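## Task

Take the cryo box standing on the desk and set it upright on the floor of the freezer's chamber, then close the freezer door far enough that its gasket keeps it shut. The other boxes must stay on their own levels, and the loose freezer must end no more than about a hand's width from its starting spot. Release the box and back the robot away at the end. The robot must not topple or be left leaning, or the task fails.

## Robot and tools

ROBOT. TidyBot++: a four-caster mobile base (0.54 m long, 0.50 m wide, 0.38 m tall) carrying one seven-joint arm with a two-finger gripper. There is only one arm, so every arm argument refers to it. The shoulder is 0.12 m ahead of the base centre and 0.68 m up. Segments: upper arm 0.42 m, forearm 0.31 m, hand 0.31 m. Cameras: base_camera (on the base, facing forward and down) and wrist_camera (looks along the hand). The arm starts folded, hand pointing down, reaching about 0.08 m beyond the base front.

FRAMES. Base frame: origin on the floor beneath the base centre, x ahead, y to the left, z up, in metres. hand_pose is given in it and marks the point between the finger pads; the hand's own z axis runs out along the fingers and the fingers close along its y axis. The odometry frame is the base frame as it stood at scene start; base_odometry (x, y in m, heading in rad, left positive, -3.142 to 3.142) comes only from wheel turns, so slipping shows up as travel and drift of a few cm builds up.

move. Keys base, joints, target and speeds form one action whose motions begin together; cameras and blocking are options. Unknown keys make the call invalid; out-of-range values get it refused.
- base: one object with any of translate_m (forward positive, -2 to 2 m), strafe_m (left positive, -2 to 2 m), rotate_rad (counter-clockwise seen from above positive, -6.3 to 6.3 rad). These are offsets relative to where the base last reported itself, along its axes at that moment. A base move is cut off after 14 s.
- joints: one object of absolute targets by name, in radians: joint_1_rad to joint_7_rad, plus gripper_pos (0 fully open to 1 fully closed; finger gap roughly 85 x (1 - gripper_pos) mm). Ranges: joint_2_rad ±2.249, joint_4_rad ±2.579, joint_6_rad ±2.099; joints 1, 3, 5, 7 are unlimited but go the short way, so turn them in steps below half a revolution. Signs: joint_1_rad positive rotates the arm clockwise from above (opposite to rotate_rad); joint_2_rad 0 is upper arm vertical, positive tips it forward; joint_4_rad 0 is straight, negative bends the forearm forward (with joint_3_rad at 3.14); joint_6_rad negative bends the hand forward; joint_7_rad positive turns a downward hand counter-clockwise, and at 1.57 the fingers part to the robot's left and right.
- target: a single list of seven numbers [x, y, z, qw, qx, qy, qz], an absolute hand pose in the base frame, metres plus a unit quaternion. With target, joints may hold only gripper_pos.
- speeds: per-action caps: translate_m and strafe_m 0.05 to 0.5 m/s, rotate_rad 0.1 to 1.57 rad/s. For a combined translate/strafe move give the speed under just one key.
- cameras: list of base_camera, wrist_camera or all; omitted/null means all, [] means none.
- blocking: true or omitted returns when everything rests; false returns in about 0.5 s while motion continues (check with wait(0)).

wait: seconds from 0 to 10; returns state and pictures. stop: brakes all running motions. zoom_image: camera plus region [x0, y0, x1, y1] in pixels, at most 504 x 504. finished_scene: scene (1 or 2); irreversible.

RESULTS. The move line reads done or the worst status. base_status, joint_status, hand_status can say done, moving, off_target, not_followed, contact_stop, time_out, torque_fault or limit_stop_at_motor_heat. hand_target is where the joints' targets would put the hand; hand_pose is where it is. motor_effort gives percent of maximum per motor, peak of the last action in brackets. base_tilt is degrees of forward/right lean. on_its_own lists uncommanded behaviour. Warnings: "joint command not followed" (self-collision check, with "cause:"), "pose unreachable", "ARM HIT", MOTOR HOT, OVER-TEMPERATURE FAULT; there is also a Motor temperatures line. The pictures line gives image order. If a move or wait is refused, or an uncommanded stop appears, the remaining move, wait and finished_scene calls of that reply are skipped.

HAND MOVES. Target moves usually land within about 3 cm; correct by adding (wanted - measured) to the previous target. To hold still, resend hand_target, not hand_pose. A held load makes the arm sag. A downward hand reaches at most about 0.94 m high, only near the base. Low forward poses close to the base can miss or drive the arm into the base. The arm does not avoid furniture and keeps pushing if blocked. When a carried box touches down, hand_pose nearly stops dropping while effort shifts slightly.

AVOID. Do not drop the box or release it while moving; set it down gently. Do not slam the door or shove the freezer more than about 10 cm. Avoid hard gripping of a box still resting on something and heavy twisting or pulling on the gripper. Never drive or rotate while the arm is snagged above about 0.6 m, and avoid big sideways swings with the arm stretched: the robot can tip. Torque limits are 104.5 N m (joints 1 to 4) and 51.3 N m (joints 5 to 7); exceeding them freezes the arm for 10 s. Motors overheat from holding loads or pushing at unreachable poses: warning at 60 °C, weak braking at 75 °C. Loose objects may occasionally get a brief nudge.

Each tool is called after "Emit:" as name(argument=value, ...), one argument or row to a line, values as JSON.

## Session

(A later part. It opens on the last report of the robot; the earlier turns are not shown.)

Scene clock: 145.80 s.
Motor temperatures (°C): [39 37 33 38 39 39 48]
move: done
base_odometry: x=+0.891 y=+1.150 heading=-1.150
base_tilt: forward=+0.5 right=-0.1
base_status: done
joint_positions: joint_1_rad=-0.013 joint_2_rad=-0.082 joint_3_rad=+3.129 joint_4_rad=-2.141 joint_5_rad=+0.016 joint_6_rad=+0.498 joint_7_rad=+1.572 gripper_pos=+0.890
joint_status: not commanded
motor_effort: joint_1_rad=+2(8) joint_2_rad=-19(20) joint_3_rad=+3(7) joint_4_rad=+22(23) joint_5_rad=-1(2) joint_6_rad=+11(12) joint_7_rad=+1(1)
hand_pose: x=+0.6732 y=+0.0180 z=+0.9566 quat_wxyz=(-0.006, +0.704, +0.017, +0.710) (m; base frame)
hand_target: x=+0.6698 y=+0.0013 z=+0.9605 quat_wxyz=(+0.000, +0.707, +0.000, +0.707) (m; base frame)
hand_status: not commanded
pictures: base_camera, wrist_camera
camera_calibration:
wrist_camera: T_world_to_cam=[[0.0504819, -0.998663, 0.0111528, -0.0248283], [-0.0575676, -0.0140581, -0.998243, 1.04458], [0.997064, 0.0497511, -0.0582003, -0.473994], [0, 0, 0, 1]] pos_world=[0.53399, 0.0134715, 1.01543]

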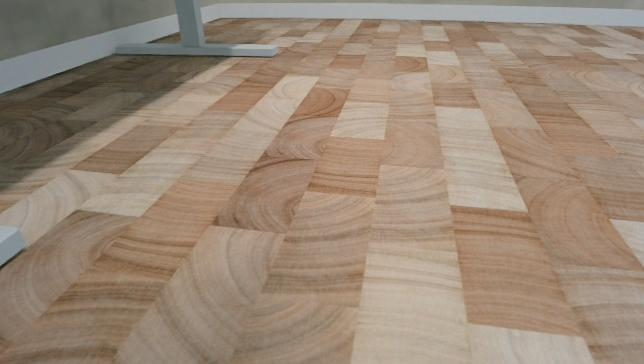

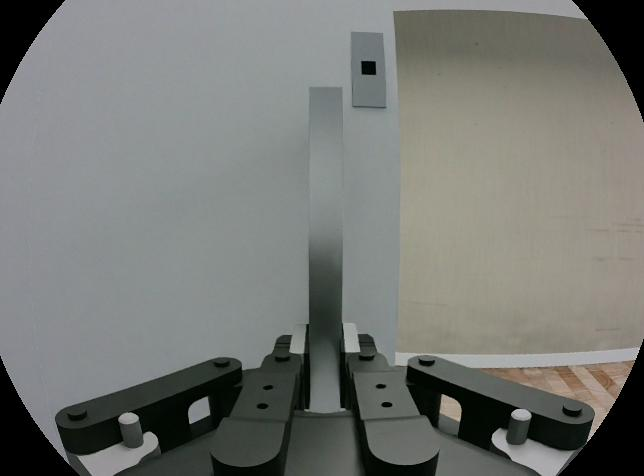

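Emit:
move(
  joints={"gripper_pos": 0},
  cameras=[],
)

Emit:
move(
  base={"translate_m": -0.25},
  cameras=["wrist_camera"],
)

Emit:
move(
  base={"translate_m": 0.268, "strafe_m": -0.781},
  cameras=[],
)

Emit:
move(
  base={"rotate_rad": 1.382},
  cameras=["wrist_camera"],
)

Scene clock: 160.80 s.
Motor temperatures (°C): [39 37 33 38 39 39 48]
move: done
base_odometry: x=+0.891 y=+1.150 heading=-1.150
base_tilt: forward=+0.6 right=-0.1
base_status: not commanded
joint_positions: joint_1_rad=-0.006 joint_2_rad=-0.082 joint_3_rad=+3.133 joint_4_rad=-2.141 joint_5_rad=+0.016 joint_6_rad=+0.498 joint_7_rad=+1.572 gripper_pos=+0.000
joint_status: all done
motor_effort: joint_1_rad=-1(4) joint_2_rad=-18(19) joint_3_rad=+0(3) joint_4_rad=+19(22) joint_5_rad=+1(1) joint_6_rad=+9(11) joint_7_rad=+0(1)
hand_pose: x=+0.6734 y=+0.0117 z=+0.9567 quat_wxyz=(-0.002, +0.704, +0.013, +0.710) (m; base frame)
hand_target: x=+0.6698 y=+0.0013 z=+0.9605 quat_wxyz=(+0.000, +0.707, +0.000, +0.707) (m; base frame)
hand_status: not commanded
pictures: none
No camera images: "cameras" was empty.

Scene clock: 162.53 s.
Motor temperatures (°C): [39 37 33 38 39 39 48]
move: done
base_odometry: x=+0.789 y=+1.378 heading=-1.150
base_tilt: forward=+0.5 right=-0.1
base_status: done
joint_positions: joint_1_rad=-0.006 joint_2_rad=-0.095 joint_3_rad=+3.133 joint_4_rad=-2.141 joint_5_rad=+0.016 joint_6_rad=+0.498 joint_7_rad=+1.572 gripper_pos=+0.000
joint_status: not commanded
motor_effort: joint_1_rad=+0(1) joint_2_rad=-18(22) joint_3_rad=-1(2) joint_4_rad=+20(21) joint_5_rad=+0(1) joint_6_rad=+10(10) joint_7_rad=-1(1)
hand_pose: x=+0.6696 y=+0.0117 z=+0.9642 quat_wxyz=(-0.002, +0.699, +0.013, +0.715) (m; base frame)
hand_target: x=+0.6698 y=+0.0013 z=+0.9605 quat_wxyz=(+0.000, +0.707, +0.000, +0.707) (m; base frame)
hand_status: not commanded
pictures: wrist_camera
camera_calibration:
wrist_camera: T_world_to_cam=[[0.0391289, -0.999171, 0.0112722, -0.0235605], [-0.0439906, -0.0129925, -0.998947, 1.04347], [0.998265, 0.0385919, -0.0444625, -0.483547], [0, 0, 0, 1]] pos_world=[0.529533, 0.00867724, 1.02113]

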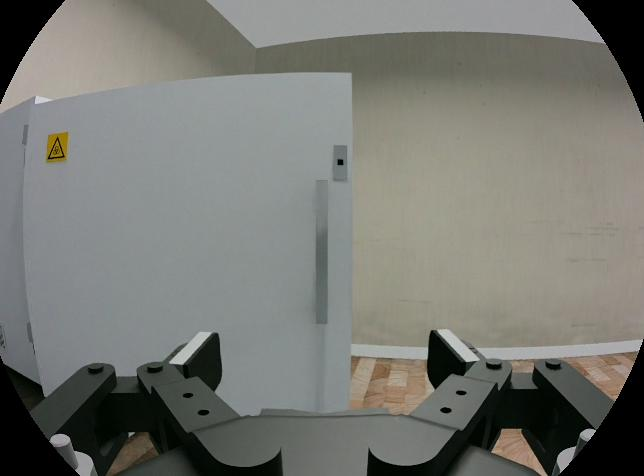

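Scene clock: 165.13 s.
Motor temperatures (°C): [39 37 33 38 39 39 48]
move: done
base_odometry: x=+0.185 y=+0.814 heading=-1.151
base_tilt: forward=+0.5 right=-0.1
base_status: done
joint_positions: joint_1_rad=-0.003 joint_2_rad=-0.095 joint_3_rad=+3.136 joint_4_rad=-2.141 joint_5_rad=+0.016 joint_6_rad=+0.498 joint_7_rad=+1.572 gripper_pos=+0.000
joint_status: not commanded
motor_effort: joint_1_rad=+0(2) joint_2_rad=-18(19) joint_3_rad=-1(3) joint_4_rad=+20(20) joint_5_rad=+0(1) joint_6_rad=+9(10) joint_7_rad=-1(1)
hand_pose: x=+0.6697 y=+0.0086 z=+0.9642 quat_wxyz=(+0.000, +0.699, +0.011, +0.715) (m; base frame)
hand_target: x=+0.6698 y=+0.0013 z=+0.9605 quat_wxyz=(+0.000, +0.707, +0.000, +0.707) (m; base frame)
hand_status: not commanded
pictures: none
No camera images: "cameras" was empty.

Scene clock: 167.37 s.
Motor temperatures (°C): [39 37 33 38 39 39 48]
move: done
base_odometry: x=+0.185 y=+0.814 heading=+0.231
base_tilt: forward=+0.5 right=-0.1
base_status: done
joint_positions: joint_1_rad=-0.005 joint_2_rad=-0.095 joint_3_rad=+3.136 joint_4_rad=-2.141 joint_5_rad=+0.016 joint_6_rad=+0.498 joint_7_rad=+1.572 gripper_pos=+0.000
joint_status: not commanded
motor_effort: joint_1_rad=+0(3) joint_2_rad=-18(20) joint_3_rad=-1(3) joint_4_rad=+20(20) joint_5_rad=+0(1) joint_6_rad=+10(10) joint_7_rad=+0(1)
hand_pose: x=+0.6697 y=+0.0101 z=+0.9641 quat_wxyz=(-0.001, +0.699, +0.012, +0.715) (m; base frame)
hand_target: x=+0.6698 y=+0.0013 z=+0.9605 quat_wxyz=(+0.000, +0.707, +0.000, +0.707) (m; base frame)
hand_status: not commanded
pictures: wrist_camera
camera_calibration:
wrist_camera: T_world_to_cam=[[0.036412, -0.999276, 0.0110245, -0.0230692], [-0.0442616, -0.0126336, -0.99894, 1.0435], [0.998356, 0.0358855, -0.0446896, -0.483433], [0, 0, 0, 1]] pos_world=[0.529665, 0.0074788, 1.02104]

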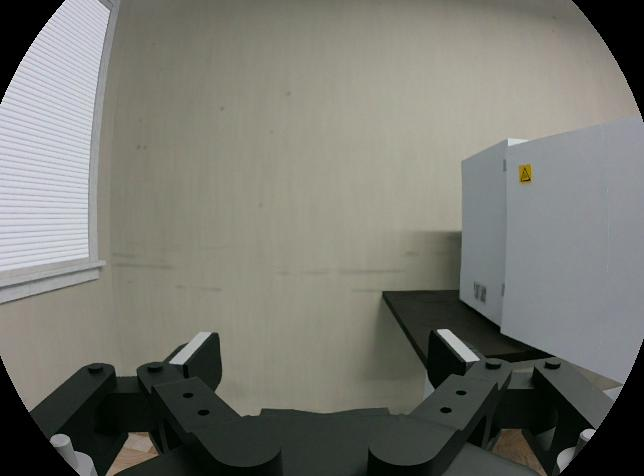

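Emit:
move(
  base={"strafe_m": -0.68},
)

Emit:
zoom_image(
  camera="wrist_camera",
  region=[120, 80, 520, 360],
)

Scene clock: 172.03 s.
Motor temperatures (°C): [39 37 33 37 39 39 48]
move: done
base_odometry: x=+0.341 y=+0.152 heading=+0.232
base_tilt: forward=+0.5 right=-0.1
base_status: done
joint_positions: joint_1_rad=-0.004 joint_2_rad=-0.095 joint_3_rad=+3.137 joint_4_rad=-2.141 joint_5_rad=+0.016 joint_6_rad=+0.498 joint_7_rad=+1.572 gripper_pos=+0.000
joint_status: not commanded
motor_effort: joint_1_rad=+0(2) joint_2_rad=-18(18) joint_3_rad=-1(3) joint_4_rad=+20(20) joint_5_rad=+0(1) joint_6_rad=+9(10) joint_7_rad=+0(1)
hand_pose: x=+0.6697 y=+0.0087 z=+0.9641 quat_wxyz=(+0.000, +0.699, +0.011, +0.715) (m; base frame)
hand_target: x=+0.6698 y=+0.0013 z=+0.9605 quat_wxyz=(+0.000, +0.707, +0.000, +0.707) (m; base frame)
hand_status: not commanded
pictures: base_camera, wrist_camera
camera_calibration:
wrist_camera: T_world_to_cam=[[0.0338313, -0.999368, 0.0109464, -0.0227092], [-0.0442944, -0.0124412, -0.998941, 1.0435], [0.998446, 0.0333107, -0.0446873, -0.483454], [0, 0, 0, 1]] pos_world=[0.529693, 0.00639178, 1.02104]

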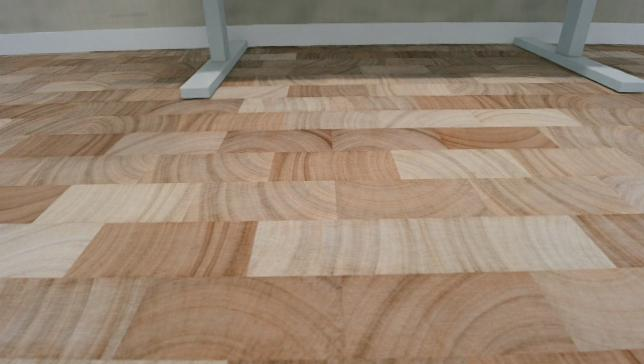

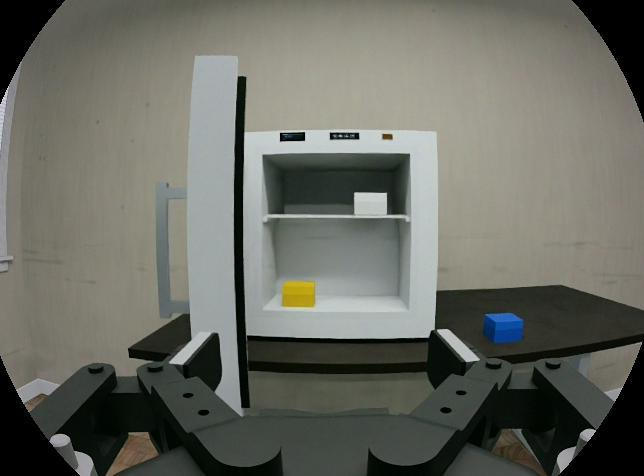

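Scaled by 1.260.

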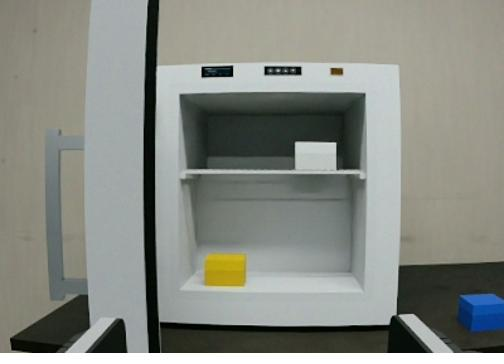

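Emit:
zoom_image(
  camera="wrist_camera",
  region=[235, 120, 445, 345],
)

Emit:
zoom_image(
  camera="wrist_camera",
  region=[255, 260, 355, 330],
)

Emit:
zoom_image(
  camera="wrist_camera",
  region=[460, 290, 560, 360],
)

Scaled by 2.240.

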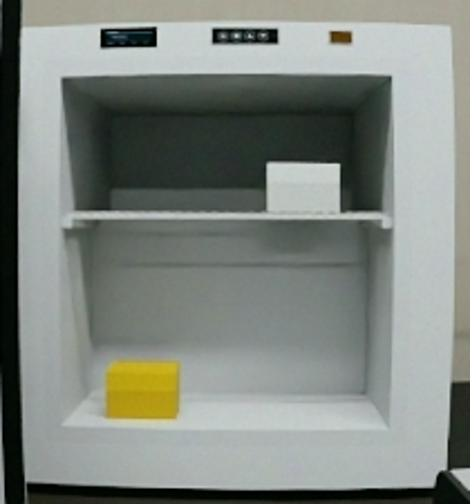

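Scaled by 5.040.

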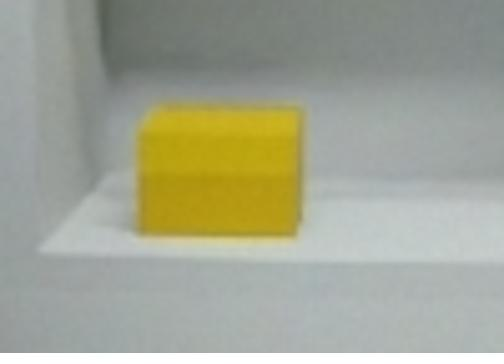

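Scaled by 5.040.

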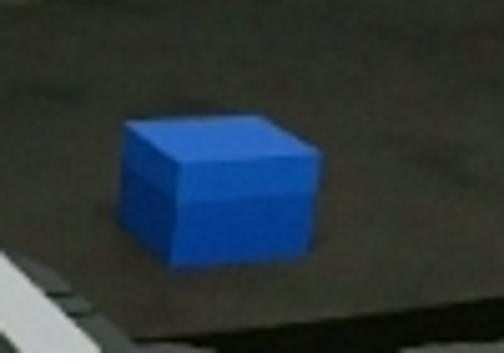

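Emit:
move(
  base={"translate_m": 0.6, "strafe_m": -0.438},
  joints={"joint_1_rad": 0, "joint_2_rad": -0.158, "joint_3_rad": 3.1416, "joint_4_rad": -2.274, "joint_5_rad": 0, "joint_6_rad": 0.109, "joint_7_rad": 1.57},
  cameras=["wrist_camera"],
)

Emit:
zoom_image(
  camera="wrist_camera",
  region=[180, 160, 500, 400],
)

Scene clock: 214.37 s.
Motor temperatures (°C): [39 36 32 37 38 39 48]
move: done
base_odometry: x=+1.026 y=-0.136 heading=+0.231
base_tilt: forward=+0.5 right=-0.1
base_status: done
joint_positions: joint_1_rad=-0.004 joint_2_rad=-0.144 joint_3_rad=+3.137 joint_4_rad=-2.279 joint_5_rad=+0.016 joint_6_rad=+0.157 joint_7_rad=+1.572 gripper_pos=+0.000
joint_status: all done
motor_effort: joint_1_rad=+0(2) joint_2_rad=-14(19) joint_3_rad=-1(2) joint_4_rad=+19(22) joint_5_rad=+1(1) joint_6_rad=+9(11) joint_7_rad=-1(3)
hand_pose: x=+0.6099 y=+0.0065 z=+0.8070 quat_wxyz=(+0.002, +0.835, +0.012, +0.550) (m; base frame)
hand_target: x=+0.6037 y=+0.0014 z=+0.8028 quat_wxyz=(+0.000, +0.843, +0.000, +0.537) (m; base frame)
hand_status: not commanded
pictures: wrist_camera
camera_calibration:
wrist_camera: T_world_to_cam=[[0.0318876, -0.999486, 0.00340153, -0.0138518], [-0.456408, -0.0175888, -0.889597, 1.04699], [0.889199, 0.0268147, -0.456734, -0.0315084], [0, 0, 0, 1]] pos_world=[0.506313, 0.00541553, 0.917056]

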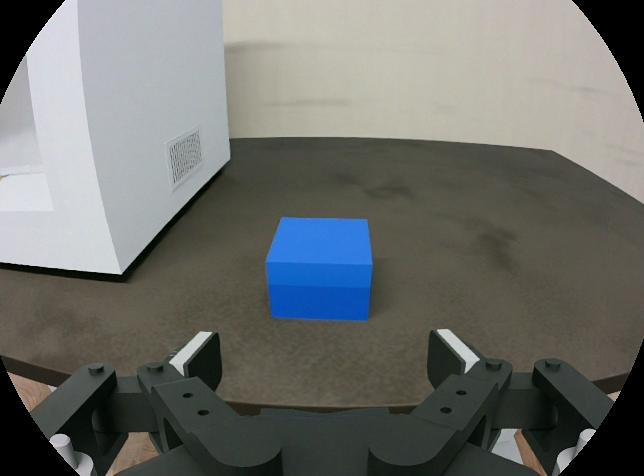

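Scaled by 1.575.

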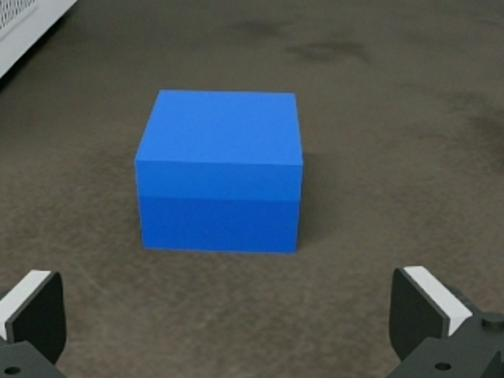

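Emit:
move(
  base={"translate_m": 0.11, "strafe_m": 0.004},
  speeds={"translate_m": 0.15},
  cameras=["wrist_camera"],
)

Scene clock: 227.20 s.
Motor temperatures (°C): [39 36 32 37 38 39 48]
move: done
base_odometry: x=+1.132 y=-0.107 heading=+0.231
base_tilt: forward=+0.4 right=-0.1
base_status: done
joint_positions: joint_1_rad=-0.004 joint_2_rad=-0.148 joint_3_rad=+3.137 joint_4_rad=-2.279 joint_5_rad=+0.016 joint_6_rad=+0.156 joint_7_rad=+1.572 gripper_pos=+0.000
joint_status: not commanded
motor_effort: joint_1_rad=+0(1) joint_2_rad=-14(17) joint_3_rad=-1(1) joint_4_rad=+19(20) joint_5_rad=+0(1) joint_6_rad=+9(9) joint_7_rad=-1(1)
hand_pose: x=+0.6093 y=+0.0065 z=+0.8084 quat_wxyz=(+0.002, +0.835, +0.012, +0.551) (m; base frame)
hand_target: x=+0.6037 y=+0.0014 z=+0.8028 quat_wxyz=(+0.000, +0.843, +0.000, +0.537) (m; base frame)
hand_status: not commanded
pictures: wrist_camera
camera_calibration:
wrist_camera: T_world_to_cam=[[0.0318603, -0.999486, 0.00348689, -0.0138989], [-0.454278, -0.0175882, -0.890687, 1.04757], [0.89029, 0.0267935, -0.454605, -0.0326686], [0, 0, 0, 1]] pos_world=[0.505416, 0.00540845, 0.918255]

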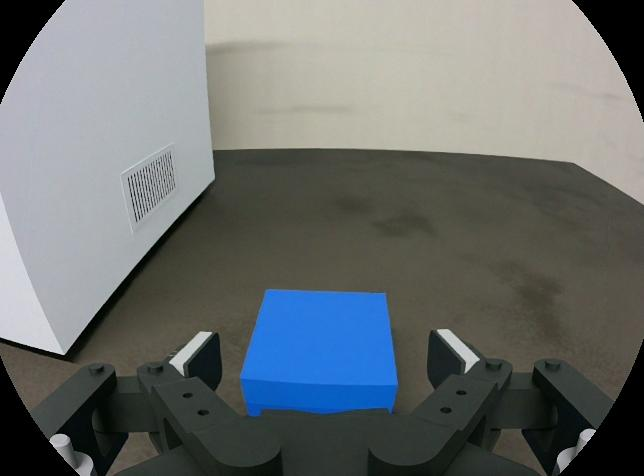

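Emit:
move(
  base={"translate_m": 0.045},
  speeds={"translate_m": 0.1},
  cameras=[],
)

Emit:
move(
  joints={"joint_2_rad": -0.057, "joint_4_rad": -2.396, "joint_6_rad": 0.332},
  cameras=["wrist_camera"],
)

Scene clock: 234.53 s.
Motor temperatures (°C): [39 36 32 37 38 39 48]
move: done
base_odometry: x=+1.176 y=-0.097 heading=+0.231
base_tilt: forward=+0.5 right=-0.1
base_status: done
joint_positions: joint_1_rad=-0.004 joint_2_rad=-0.150 joint_3_rad=+3.137 joint_4_rad=-2.279 joint_5_rad=+0.016 joint_6_rad=+0.155 joint_7_rad=+1.572 gripper_pos=+0.000
joint_status: not commanded
motor_effort: joint_1_rad=-1(2) joint_2_rad=-15(17) joint_3_rad=-1(2) joint_4_rad=+19(20) joint_5_rad=+0(1) joint_6_rad=+8(9) joint_7_rad=-1(1)
hand_pose: x=+0.6089 y=+0.0065 z=+0.8092 quat_wxyz=(+0.002, +0.834, +0.012, +0.551) (m; base frame)
hand_target: x=+0.6037 y=+0.0014 z=+0.8028 quat_wxyz=(+0.000, +0.843, +0.000, +0.537) (m; base frame)
hand_status: not commanded
pictures: none
No camera images: "cameras" was empty.

Scene clock: 235.80 s.
Motor temperatures (°C): [39 36 32 37 38 39 48]
move: done
base_odometry: x=+1.176 y=-0.097 heading=+0.231
base_tilt: forward=+0.5 right=-0.1
base_status: not commanded
joint_positions: joint_1_rad=-0.004 joint_2_rad=-0.054 joint_3_rad=+3.137 joint_4_rad=-2.391 joint_5_rad=+0.016 joint_6_rad=+0.299 joint_7_rad=+1.572 gripper_pos=+0.000
joint_status: all done
motor_effort: joint_1_rad=+0(1) joint_2_rad=-16(18) joint_3_rad=-1(1) joint_4_rad=+17(19) joint_5_rad=+0(1) joint_6_rad=+9(10) joint_7_rad=-1(1)
hand_pose: x=+0.6006 y=+0.0070 z=+0.7438 quat_wxyz=(+0.000, +0.851, +0.012, +0.524) (m; base frame)
hand_target: x=+0.6033 y=+0.0013 z=+0.7519 quat_wxyz=(+0.000, +0.843, +0.000, +0.537) (m; base frame)
hand_status: not commanded
pictures: wrist_camera
camera_calibration:
wrist_camera: T_world_to_cam=[[0.0337876, -0.999429, 0.0000981699, -0.0114725], [-0.509301, -0.0173024, -0.860415, 0.996662], [0.859925, 0.0290213, -0.509594, 0.00479108], [0, 0, 0, 1]] pos_world=[0.503868, 0.00563966, 0.859985]

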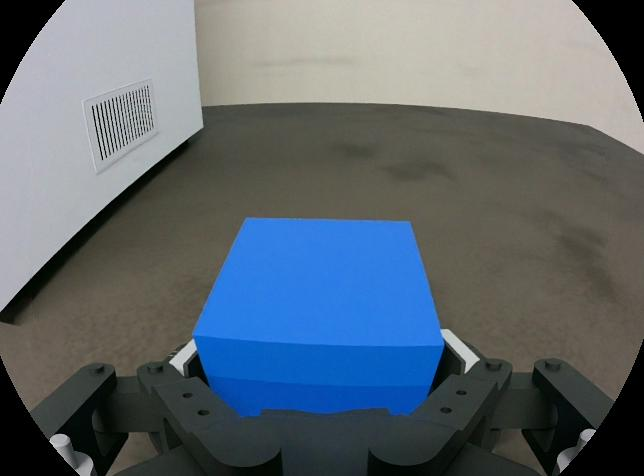

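Emit:
move(
  joints={"joint_2_rad": -0.077},
  cameras=[],
)

Emit:
move(
  joints={"gripper_pos": 0.3},
  cameras=["wrist_camera"],
)

Scene clock: 243.07 s.
Motor temperatures (°C): [39 36 32 37 38 39 48]
move: done
base_odometry: x=+1.176 y=-0.097 heading=+0.231
base_tilt: forward=+0.5 right=-0.2
base_status: not commanded
joint_positions: joint_1_rad=-0.004 joint_2_rad=-0.064 joint_3_rad=+3.137 joint_4_rad=-2.391 joint_5_rad=+0.016 joint_6_rad=+0.299 joint_7_rad=+1.572 gripper_pos=+0.000
joint_status: all done
motor_effort: joint_1_rad=+0(0) joint_2_rad=-16(18) joint_3_rad=+0(1) joint_4_rad=+17(17) joint_5_rad=+0(1) joint_6_rad=+8(9) joint_7_rad=-1(1)
hand_pose: x=+0.6001 y=+0.0070 z=+0.7484 quat_wxyz=(+0.000, +0.849, +0.012, +0.528) (m; base frame)
hand_target: x=+0.6018 y=+0.0013 z=+0.7616 quat_wxyz=(+0.000, +0.838, +0.000, +0.546) (m; base frame)
hand_status: not commanded
pictures: none
No camera images: "cameras" was empty.

Scene clock: 243.77 s.
Motor temperatures (°C): [39 36 32 37 38 39 48]
move: off_target
base_odometry: x=+1.176 y=-0.097 heading=+0.231
base_tilt: forward=+0.4 right=-0.1
base_status: not commanded
joint_positions: joint_1_rad=-0.004 joint_2_rad=-0.064 joint_3_rad=+3.137 joint_4_rad=-2.391 joint_5_rad=+0.016 joint_6_rad=+0.301 joint_7_rad=+1.572 gripper_pos=+0.158
joint_status: gripper_pos off_target (ended at +0.158, target +0.300)
motor_effort: joint_1_rad=+1(1) joint_2_rad=-16(16) joint_3_rad=-1(1) joint_4_rad=+17(17) joint_5_rad=+0(1) joint_6_rad=+9(10) joint_7_rad=+0(1)
hand_pose: x=+0.6003 y=+0.0071 z=+0.7491 quat_wxyz=(+0.000, +0.848, +0.012, +0.529) (m; base frame)
hand_target: x=+0.6018 y=+0.0013 z=+0.7616 quat_wxyz=(+0.000, +0.838, +0.000, +0.546) (m; base frame)
hand_status: not commanded
pictures: wrist_camera
camera_calibration:
wrist_camera: T_world_to_cam=[[0.0338098, -0.999428, 0.000422433, -0.0117067], [-0.499011, -0.0172473, -0.866424, 0.999366], [0.865936, 0.0290828, -0.499309, -0.00350806], [0, 0, 0, 1]] pos_world=[0.502128, 0.00563844, 0.864128]

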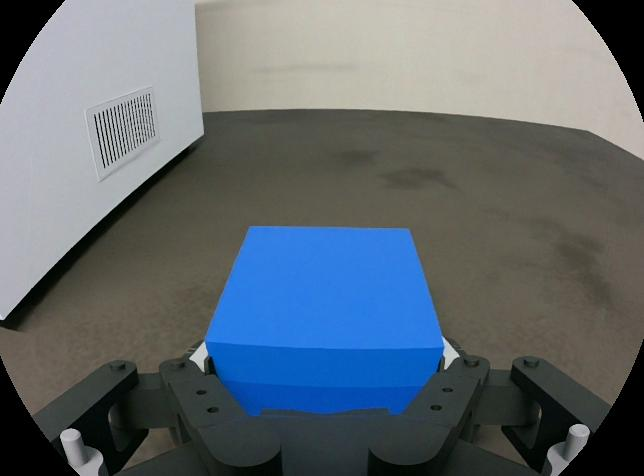

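Emit:
move(
  joints={"gripper_pos": 0.4, "joint_2_rad": -0.15},
  cameras=["wrist_camera"],
)

Emit:
move(
  joints={"joint_2_rad": -0.24, "joint_4_rad": -2.063, "joint_6_rad": -0.225},
  cameras=["wrist_camera"],
)

Scene clock: 252.67 s.
Motor temperatures (°C): [39 36 32 37 38 39 48]
move: off_target
base_odometry: x=+1.176 y=-0.097 heading=+0.231
base_tilt: forward=+0.5 right=+0.0
base_status: not commanded
joint_positions: joint_1_rad=-0.004 joint_2_rad=-0.129 joint_3_rad=+3.137 joint_4_rad=-2.396 joint_5_rad=+0.016 joint_6_rad=+0.301 joint_7_rad=+1.572 gripper_pos=+0.158
joint_status: gripper_pos off_target (ended at +0.158, target +0.400); the others done
motor_effort: joint_1_rad=+0(1) joint_2_rad=-16(19) joint_3_rad=-1(1) joint_4_rad=+19(19) joint_5_rad=+0(1) joint_6_rad=+10(10) joint_7_rad=-1(1)
hand_pose: x=+0.5932 y=+0.0070 z=+0.7776 quat_wxyz=(+0.001, +0.832, +0.012, +0.555) (m; base frame)
hand_target: x=+0.5946 y=+0.0013 z=+0.7966 quat_wxyz=(+0.000, +0.817, +0.000, +0.576) (m; base frame)
hand_status: not commanded
pictures: wrist_camera
camera_calibration:
wrist_camera: T_world_to_cam=[[0.0337278, -0.999429, 0.00224922, -0.0128871], [-0.446174, -0.0170708, -0.894783, 1.01117], [0.89431, 0.0291755, -0.446495, -0.0410613], [0, 0, 0, 1]] pos_world=[0.488315, 0.00557981, 0.886476]

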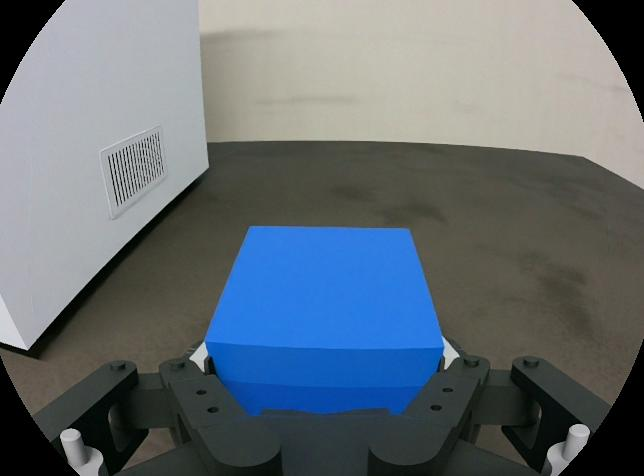

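Scene clock: 254.47 s.
Motor temperatures (°C): [39 36 32 37 38 39 48]
move: done
base_odometry: x=+1.176 y=-0.097 heading=+0.231
base_tilt: forward=+0.5 right=-0.1
base_status: not commanded
joint_positions: joint_1_rad=-0.004 joint_2_rad=-0.216 joint_3_rad=+3.137 joint_4_rad=-2.097 joint_5_rad=+0.016 joint_6_rad=-0.182 joint_7_rad=+1.572 gripper_pos=+0.158
joint_status: all done
motor_effort: joint_1_rad=+0(1) joint_2_rad=-15(17) joint_3_rad=+0(1) joint_4_rad=+22(23) joint_5_rad=+0(1) joint_6_rad=+10(12) joint_7_rad=+0(1)
hand_pose: x=+0.6024 y=+0.0048 z=+0.8495 quat_wxyz=(+0.004, +0.858, +0.011, +0.513) (m; base frame)
hand_target: x=+0.5999 y=+0.0014 z=+0.8691 quat_wxyz=(+0.000, +0.854, +0.000, +0.520) (m; base frame)
hand_status: not commanded
pictures: wrist_camera
camera_calibration:
wrist_camera: T_world_to_cam=[[0.0271795, -0.999622, 0.00425266, -0.0133312], [-0.530986, -0.0180416, -0.847188, 1.0903], [0.846944, 0.0207681, -0.531276, 0.0834236], [0, 0, 0, 1]] pos_world=[0.508642, 0.0046121, 0.968068]

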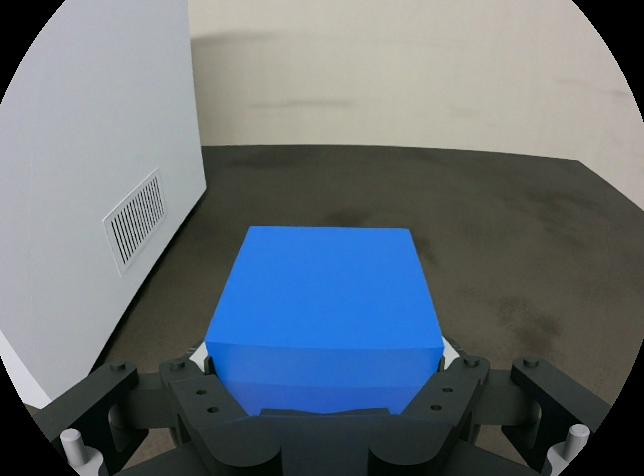

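Emit:
move(
  base={"translate_m": -0.18},
  joints={"joint_2_rad": -0.28},
  speeds={"translate_m": 0.25},
  cameras=[],
)

Emit:
move(
  base={"strafe_m": 0.353},
  speeds={"strafe_m": 0.25},
  cameras=["wrist_camera"],
)

Scene clock: 263.27 s.
Motor temperatures (°C): [39 36 32 37 38 39 48]
move: done
base_odometry: x=+1.000 y=-0.138 heading=+0.231
base_tilt: forward=+0.5 right=-0.1
base_status: done
joint_positions: joint_1_rad=-0.004 joint_2_rad=-0.265 joint_3_rad=+3.137 joint_4_rad=-2.095 joint_5_rad=+0.016 joint_6_rad=-0.188 joint_7_rad=+1.572 gripper_pos=+0.158
joint_status: all done
motor_effort: joint_1_rad=+1(1) joint_2_rad=-14(19) joint_3_rad=-1(3) joint_4_rad=+23(24) joint_5_rad=+0(1) joint_6_rad=+10(11) joint_7_rad=-1(1)
hand_pose: x=+0.5932 y=+0.0045 z=+0.8728 quat_wxyz=(+0.004, +0.846, +0.010, +0.533) (m; base frame)
hand_target: x=+0.5920 y=+0.0014 z=+0.8882 quat_wxyz=(+0.000, +0.844, +0.000, +0.537) (m; base frame)
hand_status: not commanded
pictures: none
No camera images: "cameras" was empty.

Scene clock: 265.53 s.
Motor temperatures (°C): [39 36 32 37 38 39 48]
move: done
base_odometry: x=+0.919 y=+0.206 heading=+0.231
base_tilt: forward=+0.5 right=-0.1
base_status: done
joint_positions: joint_1_rad=-0.003 joint_2_rad=-0.265 joint_3_rad=+3.137 joint_4_rad=-2.095 joint_5_rad=+0.016 joint_6_rad=-0.188 joint_7_rad=+1.572 gripper_pos=+0.158
joint_status: not commanded
motor_effort: joint_1_rad=+0(2) joint_2_rad=-14(14) joint_3_rad=+0(3) joint_4_rad=+22(23) joint_5_rad=+0(1) joint_6_rad=+9(10) joint_7_rad=-1(1)
hand_pose: x=+0.5932 y=+0.0041 z=+0.8728 quat_wxyz=(+0.004, +0.846, +0.010, +0.533) (m; base frame)
hand_target: x=+0.5920 y=+0.0014 z=+0.8882 quat_wxyz=(+0.000, +0.844, +0.000, +0.537) (m; base frame)
hand_status: not commanded
pictures: wrist_camera
camera_calibration:
wrist_camera: T_world_to_cam=[[0.0255613, -0.99966, 0.00515037, -0.0137257], [-0.492029, -0.0170657, -0.870411, 1.1023], [0.870203, 0.0197147, -0.492298, 0.0558121], [0, 0, 0, 1]] pos_world=[0.494148, 0.00399015, 0.987004]

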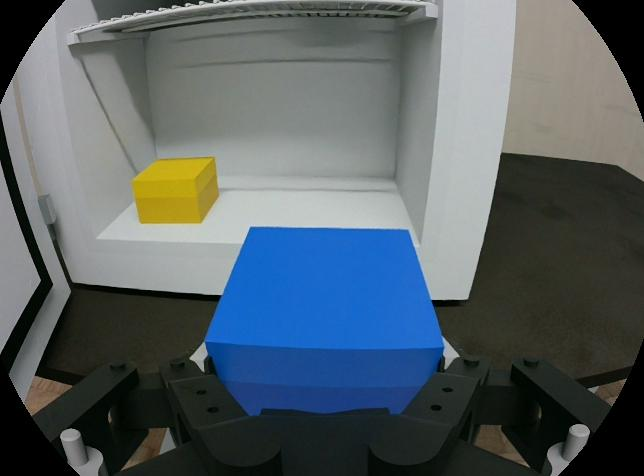

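Emit:
move(
  base={"translate_m": 0.14, "strafe_m": 0.022},
  joints={"joint_2_rad": -0.25, "joint_6_rad": -0.2},
  speeds={"translate_m": 0.15},
  cameras=["wrist_camera"],
)

Scene clock: 280.80 s.
Motor temperatures (°C): [38 36 32 37 38 39 48]
move: done
base_odometry: x=+1.051 y=+0.259 heading=+0.231
base_tilt: forward=+0.6 right=-0.2
base_status: done
joint_positions: joint_1_rad=-0.003 joint_2_rad=-0.239 joint_3_rad=+3.137 joint_4_rad=-2.094 joint_5_rad=+0.016 joint_6_rad=-0.188 joint_7_rad=+1.572 gripper_pos=+0.158
joint_status: all done
motor_effort: joint_1_rad=+1(1) joint_2_rad=-15(17) joint_3_rad=+0(1) joint_4_rad=+22(23) joint_5_rad=+0(1) joint_6_rad=+10(11) joint_7_rad=+0(1)
hand_pose: x=+0.5982 y=+0.0041 z=+0.8603 quat_wxyz=(+0.004, +0.853, +0.010, +0.522) (m; base frame)
hand_target: x=+0.6014 y=+0.0014 z=+0.8809 quat_wxyz=(+0.000, +0.845, +0.000, +0.535) (m; base frame)
hand_status: not commanded
pictures: wrist_camera
camera_calibration:
wrist_camera: T_world_to_cam=[[0.0256896, -0.99966, 0.00455876, -0.0133406], [-0.514775, -0.0171378, -0.857154, 1.09608], [0.85694, 0.0196732, -0.51504, 0.072782], [0, 0, 0, 1]] pos_world=[0.50221, 0.00401647, 0.977059]

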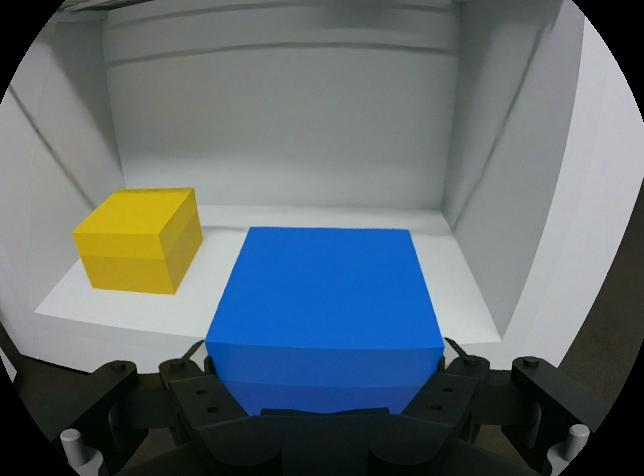

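Emit:
move(
  base={"translate_m": 0.125},
  speeds={"translate_m": 0.12},
  cameras=["wrist_camera"],
)

Scene clock: 284.67 s.
Motor temperatures (°C): [38 36 32 37 38 39 48]
move: done
base_odometry: x=+1.172 y=+0.288 heading=+0.232
base_tilt: forward=+0.5 right=-0.1
base_status: done
joint_positions: joint_1_rad=-0.003 joint_2_rad=-0.236 joint_3_rad=+3.137 joint_4_rad=-2.094 joint_5_rad=+0.016 joint_6_rad=-0.188 joint_7_rad=+1.572 gripper_pos=+0.158
joint_status: not commanded
motor_effort: joint_1_rad=+0(1) joint_2_rad=-14(17) joint_3_rad=-1(2) joint_4_rad=+22(23) joint_5_rad=+1(1) joint_6_rad=+10(10) joint_7_rad=-1(1)
hand_pose: x=+0.5988 y=+0.0041 z=+0.8591 quat_wxyz=(+0.004, +0.854, +0.010, +0.520) (m; base frame)
hand_target: x=+0.6014 y=+0.0014 z=+0.8809 quat_wxyz=(+0.000, +0.845, +0.000, +0.535) (m; base frame)
hand_status: not commanded
pictures: wrist_camera
camera_calibration:
wrist_camera: T_world_to_cam=[[0.0257015, -0.99966, 0.00449967, -0.0133036], [-0.51699, -0.0171442, -0.855819, 1.09551], [0.855605, 0.0196696, -0.517255, 0.0743804], [0, 0, 0, 1]] pos_world=[0.503068, 0.00401946, 0.97609]

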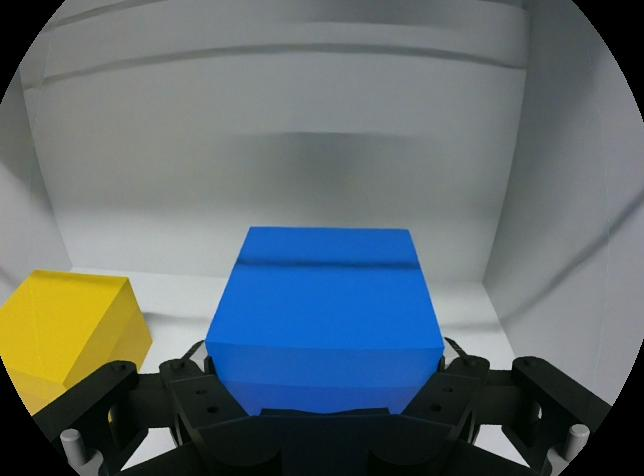

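Emit:
move(
  base={"translate_m": 0.02},
  speeds={"translate_m": 0.1},
  joints={"joint_2_rad": -0.235, "joint_4_rad": -2.13, "joint_6_rad": -0.095},
  cameras=[],
)

Emit:
move(
  joints={"joint_2_rad": -0.228, "joint_4_rad": -2.16, "joint_6_rad": -0.05},
  cameras=["wrist_camera"],
)

Scene clock: 294.83 s.
Motor temperatures (°C): [38 36 32 37 38 39 48]
move: done
base_odometry: x=+1.192 y=+0.293 heading=+0.232
base_tilt: forward=+0.5 right=-0.1
base_status: done
joint_positions: joint_1_rad=-0.003 joint_2_rad=-0.218 joint_3_rad=+3.137 joint_4_rad=-2.134 joint_5_rad=+0.016 joint_6_rad=-0.123 joint_7_rad=+1.572 gripper_pos=+0.158
joint_status: all done
motor_effort: joint_1_rad=+1(1) joint_2_rad=-15(17) joint_3_rad=+0(2) joint_4_rad=+22(23) joint_5_rad=+0(1) joint_6_rad=+10(11) joint_7_rad=-1(1)
hand_pose: x=+0.6015 y=+0.0044 z=+0.8458 quat_wxyz=(+0.004, +0.852, +0.010, +0.524) (m; base frame)
hand_target: x=+0.6034 y=+0.0014 z=+0.8642 quat_wxyz=(+0.000, +0.839, +0.000, +0.545) (m; base frame)
hand_status: not commanded
pictures: none
No camera images: "cameras" was empty.

Scene clock: 295.50 s.
Motor temperatures (°C): [38 36 32 37 38 39 48]
move: done
base_odometry: x=+1.192 y=+0.293 heading=+0.232
base_tilt: forward=+0.5 right=-0.1
base_status: not commanded
joint_positions: joint_1_rad=-0.003 joint_2_rad=-0.218 joint_3_rad=+3.137 joint_4_rad=-2.163 joint_5_rad=+0.016 joint_6_rad=-0.084 joint_7_rad=+1.572 gripper_pos=+0.158
joint_status: all done
motor_effort: joint_1_rad=+0(1) joint_2_rad=-15(15) joint_3_rad=+0(1) joint_4_rad=+22(22) joint_5_rad=+1(1) joint_6_rad=+9(10) joint_7_rad=+0(1)
hand_pose: x=+0.5997 y=+0.0046 z=+0.8400 quat_wxyz=(+0.004, +0.849, +0.010, +0.528) (m; base frame)
hand_target: x=+0.6033 y=+0.0014 z=+0.8562 quat_wxyz=(+0.000, +0.837, +0.000, +0.548) (m; base frame)
hand_status: not commanded
pictures: wrist_camera
camera_calibration:
wrist_camera: T_world_to_cam=[[0.0272324, -0.99962, 0.00422461, -0.013431], [-0.501743, -0.0173238, -0.864843, 1.0781], [0.864588, 0.021432, -0.502024, 0.0455122], [0, 0, 0, 1]] pos_world=[0.501948, 0.00427564, 0.955296]

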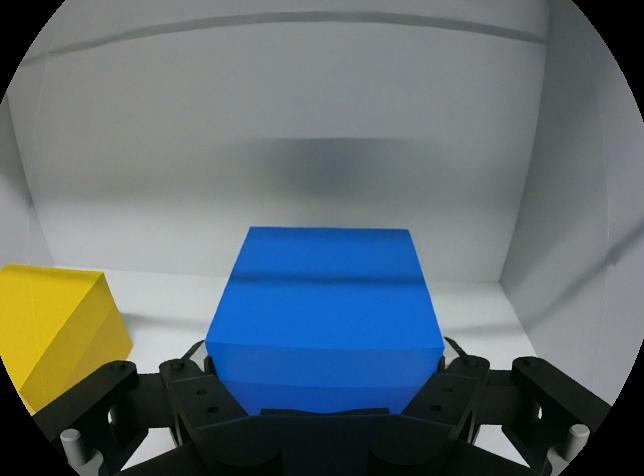

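Emit:
move(
  joints={"joint_2_rad": -0.212, "joint_4_rad": -2.185, "joint_6_rad": -0.01},
  cameras=[],
)

Emit:
move(
  joints={"joint_2_rad": -0.204, "joint_4_rad": -2.195, "joint_6_rad": 0.008},
  cameras=["wrist_camera"],
)

Scene clock: 300.13 s.
Motor temperatures (°C): [38 36 32 37 38 39 48]
move: done
base_odometry: x=+1.192 y=+0.293 heading=+0.232
base_tilt: forward=+0.5 right=-0.1
base_status: not commanded
joint_positions: joint_1_rad=-0.003 joint_2_rad=-0.208 joint_3_rad=+3.137 joint_4_rad=-2.187 joint_5_rad=+0.016 joint_6_rad=-0.044 joint_7_rad=+1.572 gripper_pos=+0.158
joint_status: all done
motor_effort: joint_1_rad=+0(1) joint_2_rad=-15(16) joint_3_rad=+0(1) joint_4_rad=+22(23) joint_5_rad=+1(1) joint_6_rad=+9(11) joint_7_rad=-1(1)
hand_pose: x=+0.6005 y=+0.0048 z=+0.8328 quat_wxyz=(+0.003, +0.848, +0.011, +0.531) (m; base frame)
hand_target: x=+0.6050 y=+0.0014 z=+0.8454 quat_wxyz=(+0.000, +0.837, +0.000, +0.547) (m; base frame)
hand_status: not commanded
pictures: none
No camera images: "cameras" was empty.

Scene clock: 300.67 s.
Motor temperatures (°C): [38 36 32 37 38 39 48]
move: done
base_odometry: x=+1.192 y=+0.293 heading=+0.232
base_tilt: forward=+0.5 right=-0.1
base_status: not commanded
joint_positions: joint_1_rad=-0.003 joint_2_rad=-0.202 joint_3_rad=+3.137 joint_4_rad=-2.195 joint_5_rad=+0.016 joint_6_rad=-0.027 joint_7_rad=+1.572 gripper_pos=+0.158
joint_status: all done
motor_effort: joint_1_rad=+0(1) joint_2_rad=-15(16) joint_3_rad=+0(1) joint_4_rad=+22(22) joint_5_rad=+0(1) joint_6_rad=+9(11) joint_7_rad=-1(1)
hand_pose: x=+0.6015 y=+0.0049 z=+0.8298 quat_wxyz=(+0.003, +0.847, +0.011, +0.532) (m; base frame)
hand_target: x=+0.6060 y=+0.0014 z=+0.8409 quat_wxyz=(+0.000, +0.837, +0.000, +0.547) (m; base frame)
hand_status: not commanded
pictures: wrist_camera
camera_calibration:
wrist_camera: T_world_to_cam=[[0.0280558, -0.999598, 0.00398258, -0.0134465], [-0.494275, -0.0173356, -0.869133, 1.06923], [0.868853, 0.0224157, -0.494563, 0.0301434], [0, 0, 0, 1]] pos_world=[0.50268, 0.00441901, 0.944263]

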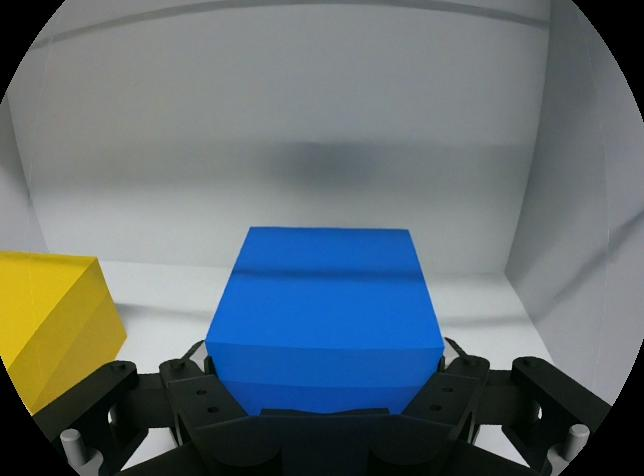

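Emit:
move(
  joints={"joint_2_rad": -0.197, "joint_4_rad": -2.207, "joint_6_rad": 0.026},
  cameras=[],
)

Emit:
move(
  joints={"joint_2_rad": -0.19, "joint_4_rad": -2.219, "joint_6_rad": 0.044},
  cameras=["wrist_camera"],
)

Scene clock: 305.03 s.
Motor temperatures (°C): [38 36 32 37 38 39 48]
move: done
base_odometry: x=+1.192 y=+0.293 heading=+0.232
base_tilt: forward=+0.4 right=-0.1
base_status: not commanded
joint_positions: joint_1_rad=-0.003 joint_2_rad=-0.200 joint_3_rad=+3.137 joint_4_rad=-2.204 joint_5_rad=+0.016 joint_6_rad=-0.007 joint_7_rad=+1.572 gripper_pos=+0.158
joint_status: all done
motor_effort: joint_1_rad=+0(1) joint_2_rad=-15(15) joint_3_rad=+0(1) joint_4_rad=+21(22) joint_5_rad=+0(1) joint_6_rad=+9(11) joint_7_rad=+0(1)
hand_pose: x=+0.6023 y=+0.0050 z=+0.8298 quat_wxyz=(+0.003, +0.844, +0.011, +0.536) (m; base frame)
hand_target: x=+0.6063 y=+0.0014 z=+0.8358 quat_wxyz=(+0.000, +0.837, +0.000, +0.547) (m; base frame)
hand_status: not commanded
pictures: none
No camera images: "cameras" was empty.

Scene clock: 305.57 s.
Motor temperatures (°C): [38 36 32 37 38 39 48]
move: done
base_odometry: x=+1.192 y=+0.293 heading=+0.232
base_tilt: forward=+0.5 right=-0.1
base_status: not commanded
joint_positions: joint_1_rad=-0.003 joint_2_rad=-0.197 joint_3_rad=+3.137 joint_4_rad=-2.212 joint_5_rad=+0.016 joint_6_rad=+0.014 joint_7_rad=+1.572 gripper_pos=+0.158
joint_status: all done
motor_effort: joint_1_rad=+0(1) joint_2_rad=-14(14) joint_3_rad=+0(1) joint_4_rad=+20(21) joint_5_rad=+1(1) joint_6_rad=+9(10) joint_7_rad=+0(1)
hand_pose: x=+0.6033 y=+0.0051 z=+0.8298 quat_wxyz=(+0.003, +0.841, +0.011, +0.540) (m; base frame)
hand_target: x=+0.6064 y=+0.0014 z=+0.8306 quat_wxyz=(+0.000, +0.837, +0.000, +0.547) (m; base frame)
hand_status: not commanded
pictures: wrist_camera
camera_calibration:
wrist_camera: T_world_to_cam=[[0.028599, -0.999583, 0.004106, -0.0137092], [-0.476651, -0.0172478, -0.878923, 1.06762], [0.878627, 0.0231792, -0.476945, 0.00798404], [0, 0, 0, 1]] pos_world=[0.502261, 0.0045256, 0.942224]

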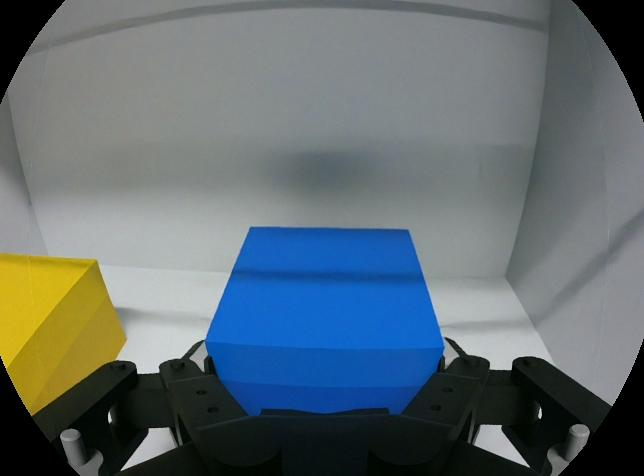

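Emit:
move(
  joints={"gripper_pos": 0.0},
  cameras=[],
)

Emit:
move(
  base={"translate_m": -0.08},
  speeds={"translate_m": 0.1},
  cameras=["wrist_camera"],
)

Scene clock: 310.07 s.
Motor temperatures (°C): [38 36 32 37 38 39 48]
move: done
base_odometry: x=+1.192 y=+0.293 heading=+0.232
base_tilt: forward=+0.5 right=+0.0
base_status: not commanded
joint_positions: joint_1_rad=-0.003 joint_2_rad=-0.196 joint_3_rad=+3.137 joint_4_rad=-2.212 joint_5_rad=+0.016 joint_6_rad=+0.014 joint_7_rad=+1.572 gripper_pos=+0.000
joint_status: all done
motor_effort: joint_1_rad=+0(1) joint_2_rad=-14(14) joint_3_rad=+0(1) joint_4_rad=+20(21) joint_5_rad=+0(1) joint_6_rad=+9(9) joint_7_rad=-1(1)
hand_pose: x=+0.6034 y=+0.0051 z=+0.8293 quat_wxyz=(+0.003, +0.842, +0.011, +0.540) (m; base frame)
hand_target: x=+0.6064 y=+0.0014 z=+0.8306 quat_wxyz=(+0.000, +0.837, +0.000, +0.547) (m; base frame)
hand_status: not commanded
pictures: none
No camera images: "cameras" was empty.

Scene clock: 311.43 s.
Motor temperatures (°C): [38 36 32 37 38 39 48]
move: done
base_odometry: x=+1.114 y=+0.274 heading=+0.232
base_tilt: forward=+0.4 right=-0.2
base_status: done
joint_positions: joint_1_rad=-0.003 joint_2_rad=-0.189 joint_3_rad=+3.137 joint_4_rad=-2.213 joint_5_rad=+0.016 joint_6_rad=+0.015 joint_7_rad=+1.572 gripper_pos=+0.000
joint_status: not commanded
motor_effort: joint_1_rad=+1(1) joint_2_rad=-14(16) joint_3_rad=-1(1) joint_4_rad=+20(20) joint_5_rad=+0(1) joint_6_rad=+8(9) joint_7_rad=+0(1)
hand_pose: x=+0.6044 y=+0.0051 z=+0.8254 quat_wxyz=(+0.003, +0.844, +0.011, +0.536) (m; base frame)
hand_target: x=+0.6064 y=+0.0014 z=+0.8306 quat_wxyz=(+0.000, +0.837, +0.000, +0.547) (m; base frame)
hand_status: not commanded
pictures: wrist_camera
camera_calibration:
wrist_camera: T_world_to_cam=[[0.0286425, -0.999582, 0.00388109, -0.0135566], [-0.484311, -0.017274, -0.874725, 1.0654], [0.874427, 0.0231746, -0.484604, 0.0137931], [0, 0, 0, 1]] pos_world=[0.504313, 0.00453309, 0.938669]

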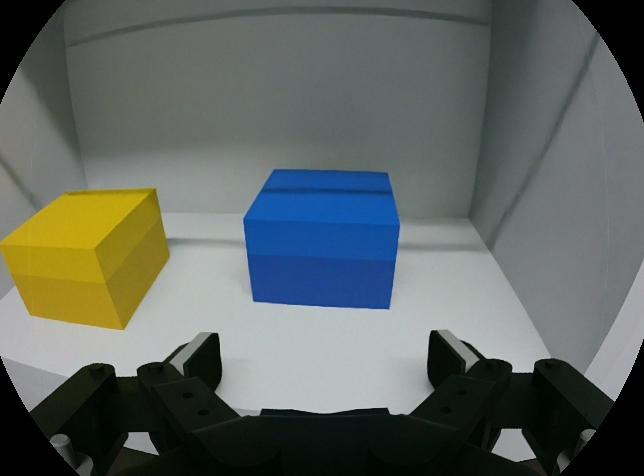

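Emit:
move(
  base={"translate_m": -0.68},
  cameras=["wrist_camera"],
)

Emit:
move(
  base={"strafe_m": 0.99},
  joints={"joint_1_rad": 0, "joint_2_rad": 0.125, "joint_3_rad": 3.1416, "joint_4_rad": -2.367, "joint_5_rad": 0, "joint_6_rad": 0.921, "joint_7_rad": 1.57, "gripper_pos": 1},
  cameras=[],
)

Emit:
move(
  base={"rotate_rad": -0.87},
  cameras=["wrist_camera"],
)

Scene clock: 343.63 s.
Motor temperatures (°C): [38 35 32 37 38 39 48]
move: done
base_odometry: x=+0.452 y=+0.118 heading=+0.231
base_tilt: forward=+0.5 right=-0.1
base_status: done
joint_positions: joint_1_rad=-0.003 joint_2_rad=-0.187 joint_3_rad=+3.137 joint_4_rad=-2.213 joint_5_rad=+0.016 joint_6_rad=+0.015 joint_7_rad=+1.572 gripper_pos=+0.000
joint_status: not commanded
motor_effort: joint_1_rad=+0(1) joint_2_rad=-14(16) joint_3_rad=-1(1) joint_4_rad=+20(21) joint_5_rad=+0(1) joint_6_rad=+8(9) joint_7_rad=-1(1)
hand_pose: x=+0.6046 y=+0.0051 z=+0.8242 quat_wxyz=(+0.003, +0.844, +0.011, +0.536) (m; base frame)
hand_target: x=+0.6064 y=+0.0014 z=+0.8306 quat_wxyz=(+0.000, +0.837, +0.000, +0.547) (m; base frame)
hand_status: not commanded
pictures: wrist_camera
camera_calibration:
wrist_camera: T_world_to_cam=[[0.0286572, -0.999582, 0.00382671, -0.0135195], [-0.486069, -0.0172802, -0.873749, 1.06478], [0.87345, 0.0231791, -0.486361, 0.0151131], [0, 0, 0, 1]] pos_world=[0.504744, 0.00453539, 0.937753]

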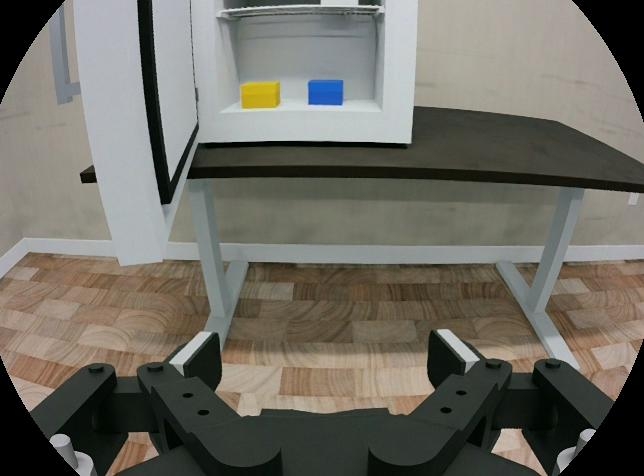

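Scene clock: 346.93 s.
Motor temperatures (°C): [38 35 32 37 38 39 48]
move: done
base_odometry: x=+0.225 y=+1.082 heading=+0.232
base_tilt: forward=+0.5 right=-0.1
base_status: done
joint_positions: joint_1_rad=-0.003 joint_2_rad=+0.127 joint_3_rad=+3.138 joint_4_rad=-2.354 joint_5_rad=+0.016 joint_6_rad=+0.887 joint_7_rad=+1.572 gripper_pos=+0.999
joint_status: all done
motor_effort: joint_1_rad=+0(2) joint_2_rad=-22(23) joint_3_rad=+0(3) joint_4_rad=+15(20) joint_5_rad=+0(2) joint_6_rad=+9(11) joint_7_rad=-1(2)
hand_pose: x=+0.6762 y=+0.0090 z=+0.8441 quat_wxyz=(-0.003, +0.715, +0.011, +0.699) (m; base frame)
hand_target: x=+0.6729 y=+0.0014 z=+0.8489 quat_wxyz=(+0.000, +0.707, +0.000, +0.707) (m; base frame)
hand_status: not commanded
pictures: none
No camera images: "cameras" was empty.

Scene clock: 348.80 s.
Motor temperatures (°C): [38 35 32 37 38 39 48]
move: done
base_odometry: x=+0.225 y=+1.082 heading=-0.638
base_tilt: forward=+0.5 right=-0.1
base_status: done
joint_positions: joint_1_rad=+0.004 joint_2_rad=+0.127 joint_3_rad=+3.142 joint_4_rad=-2.354 joint_5_rad=+0.016 joint_6_rad=+0.888 joint_7_rad=+1.572 gripper_pos=+0.999
joint_status: not commanded
motor_effort: joint_1_rad=+0(3) joint_2_rad=-21(23) joint_3_rad=-1(3) joint_4_rad=+15(16) joint_5_rad=+1(2) joint_6_rad=+9(10) joint_7_rad=-1(1)
hand_pose: x=+0.6764 y=+0.0026 z=+0.8441 quat_wxyz=(+0.001, +0.715, +0.007, +0.699) (m; base frame)
hand_target: x=+0.6729 y=+0.0014 z=+0.8489 quat_wxyz=(+0.000, +0.707, +0.000, +0.707) (m; base frame)
hand_status: not commanded
pictures: wrist_camera
camera_calibration:
wrist_camera: T_world_to_cam=[[0.0255724, -0.999659, 0.00526178, -0.0172694], [-0.089488, -0.0075315, -0.995959, 0.951874], [0.99566, 0.0249982, -0.0896501, -0.455387], [0, 0, 0, 1]] pos_world=[0.539033, 0.00128936, 0.907293]

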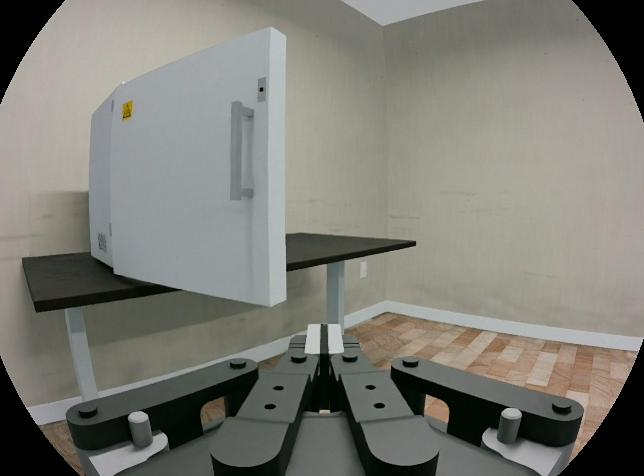

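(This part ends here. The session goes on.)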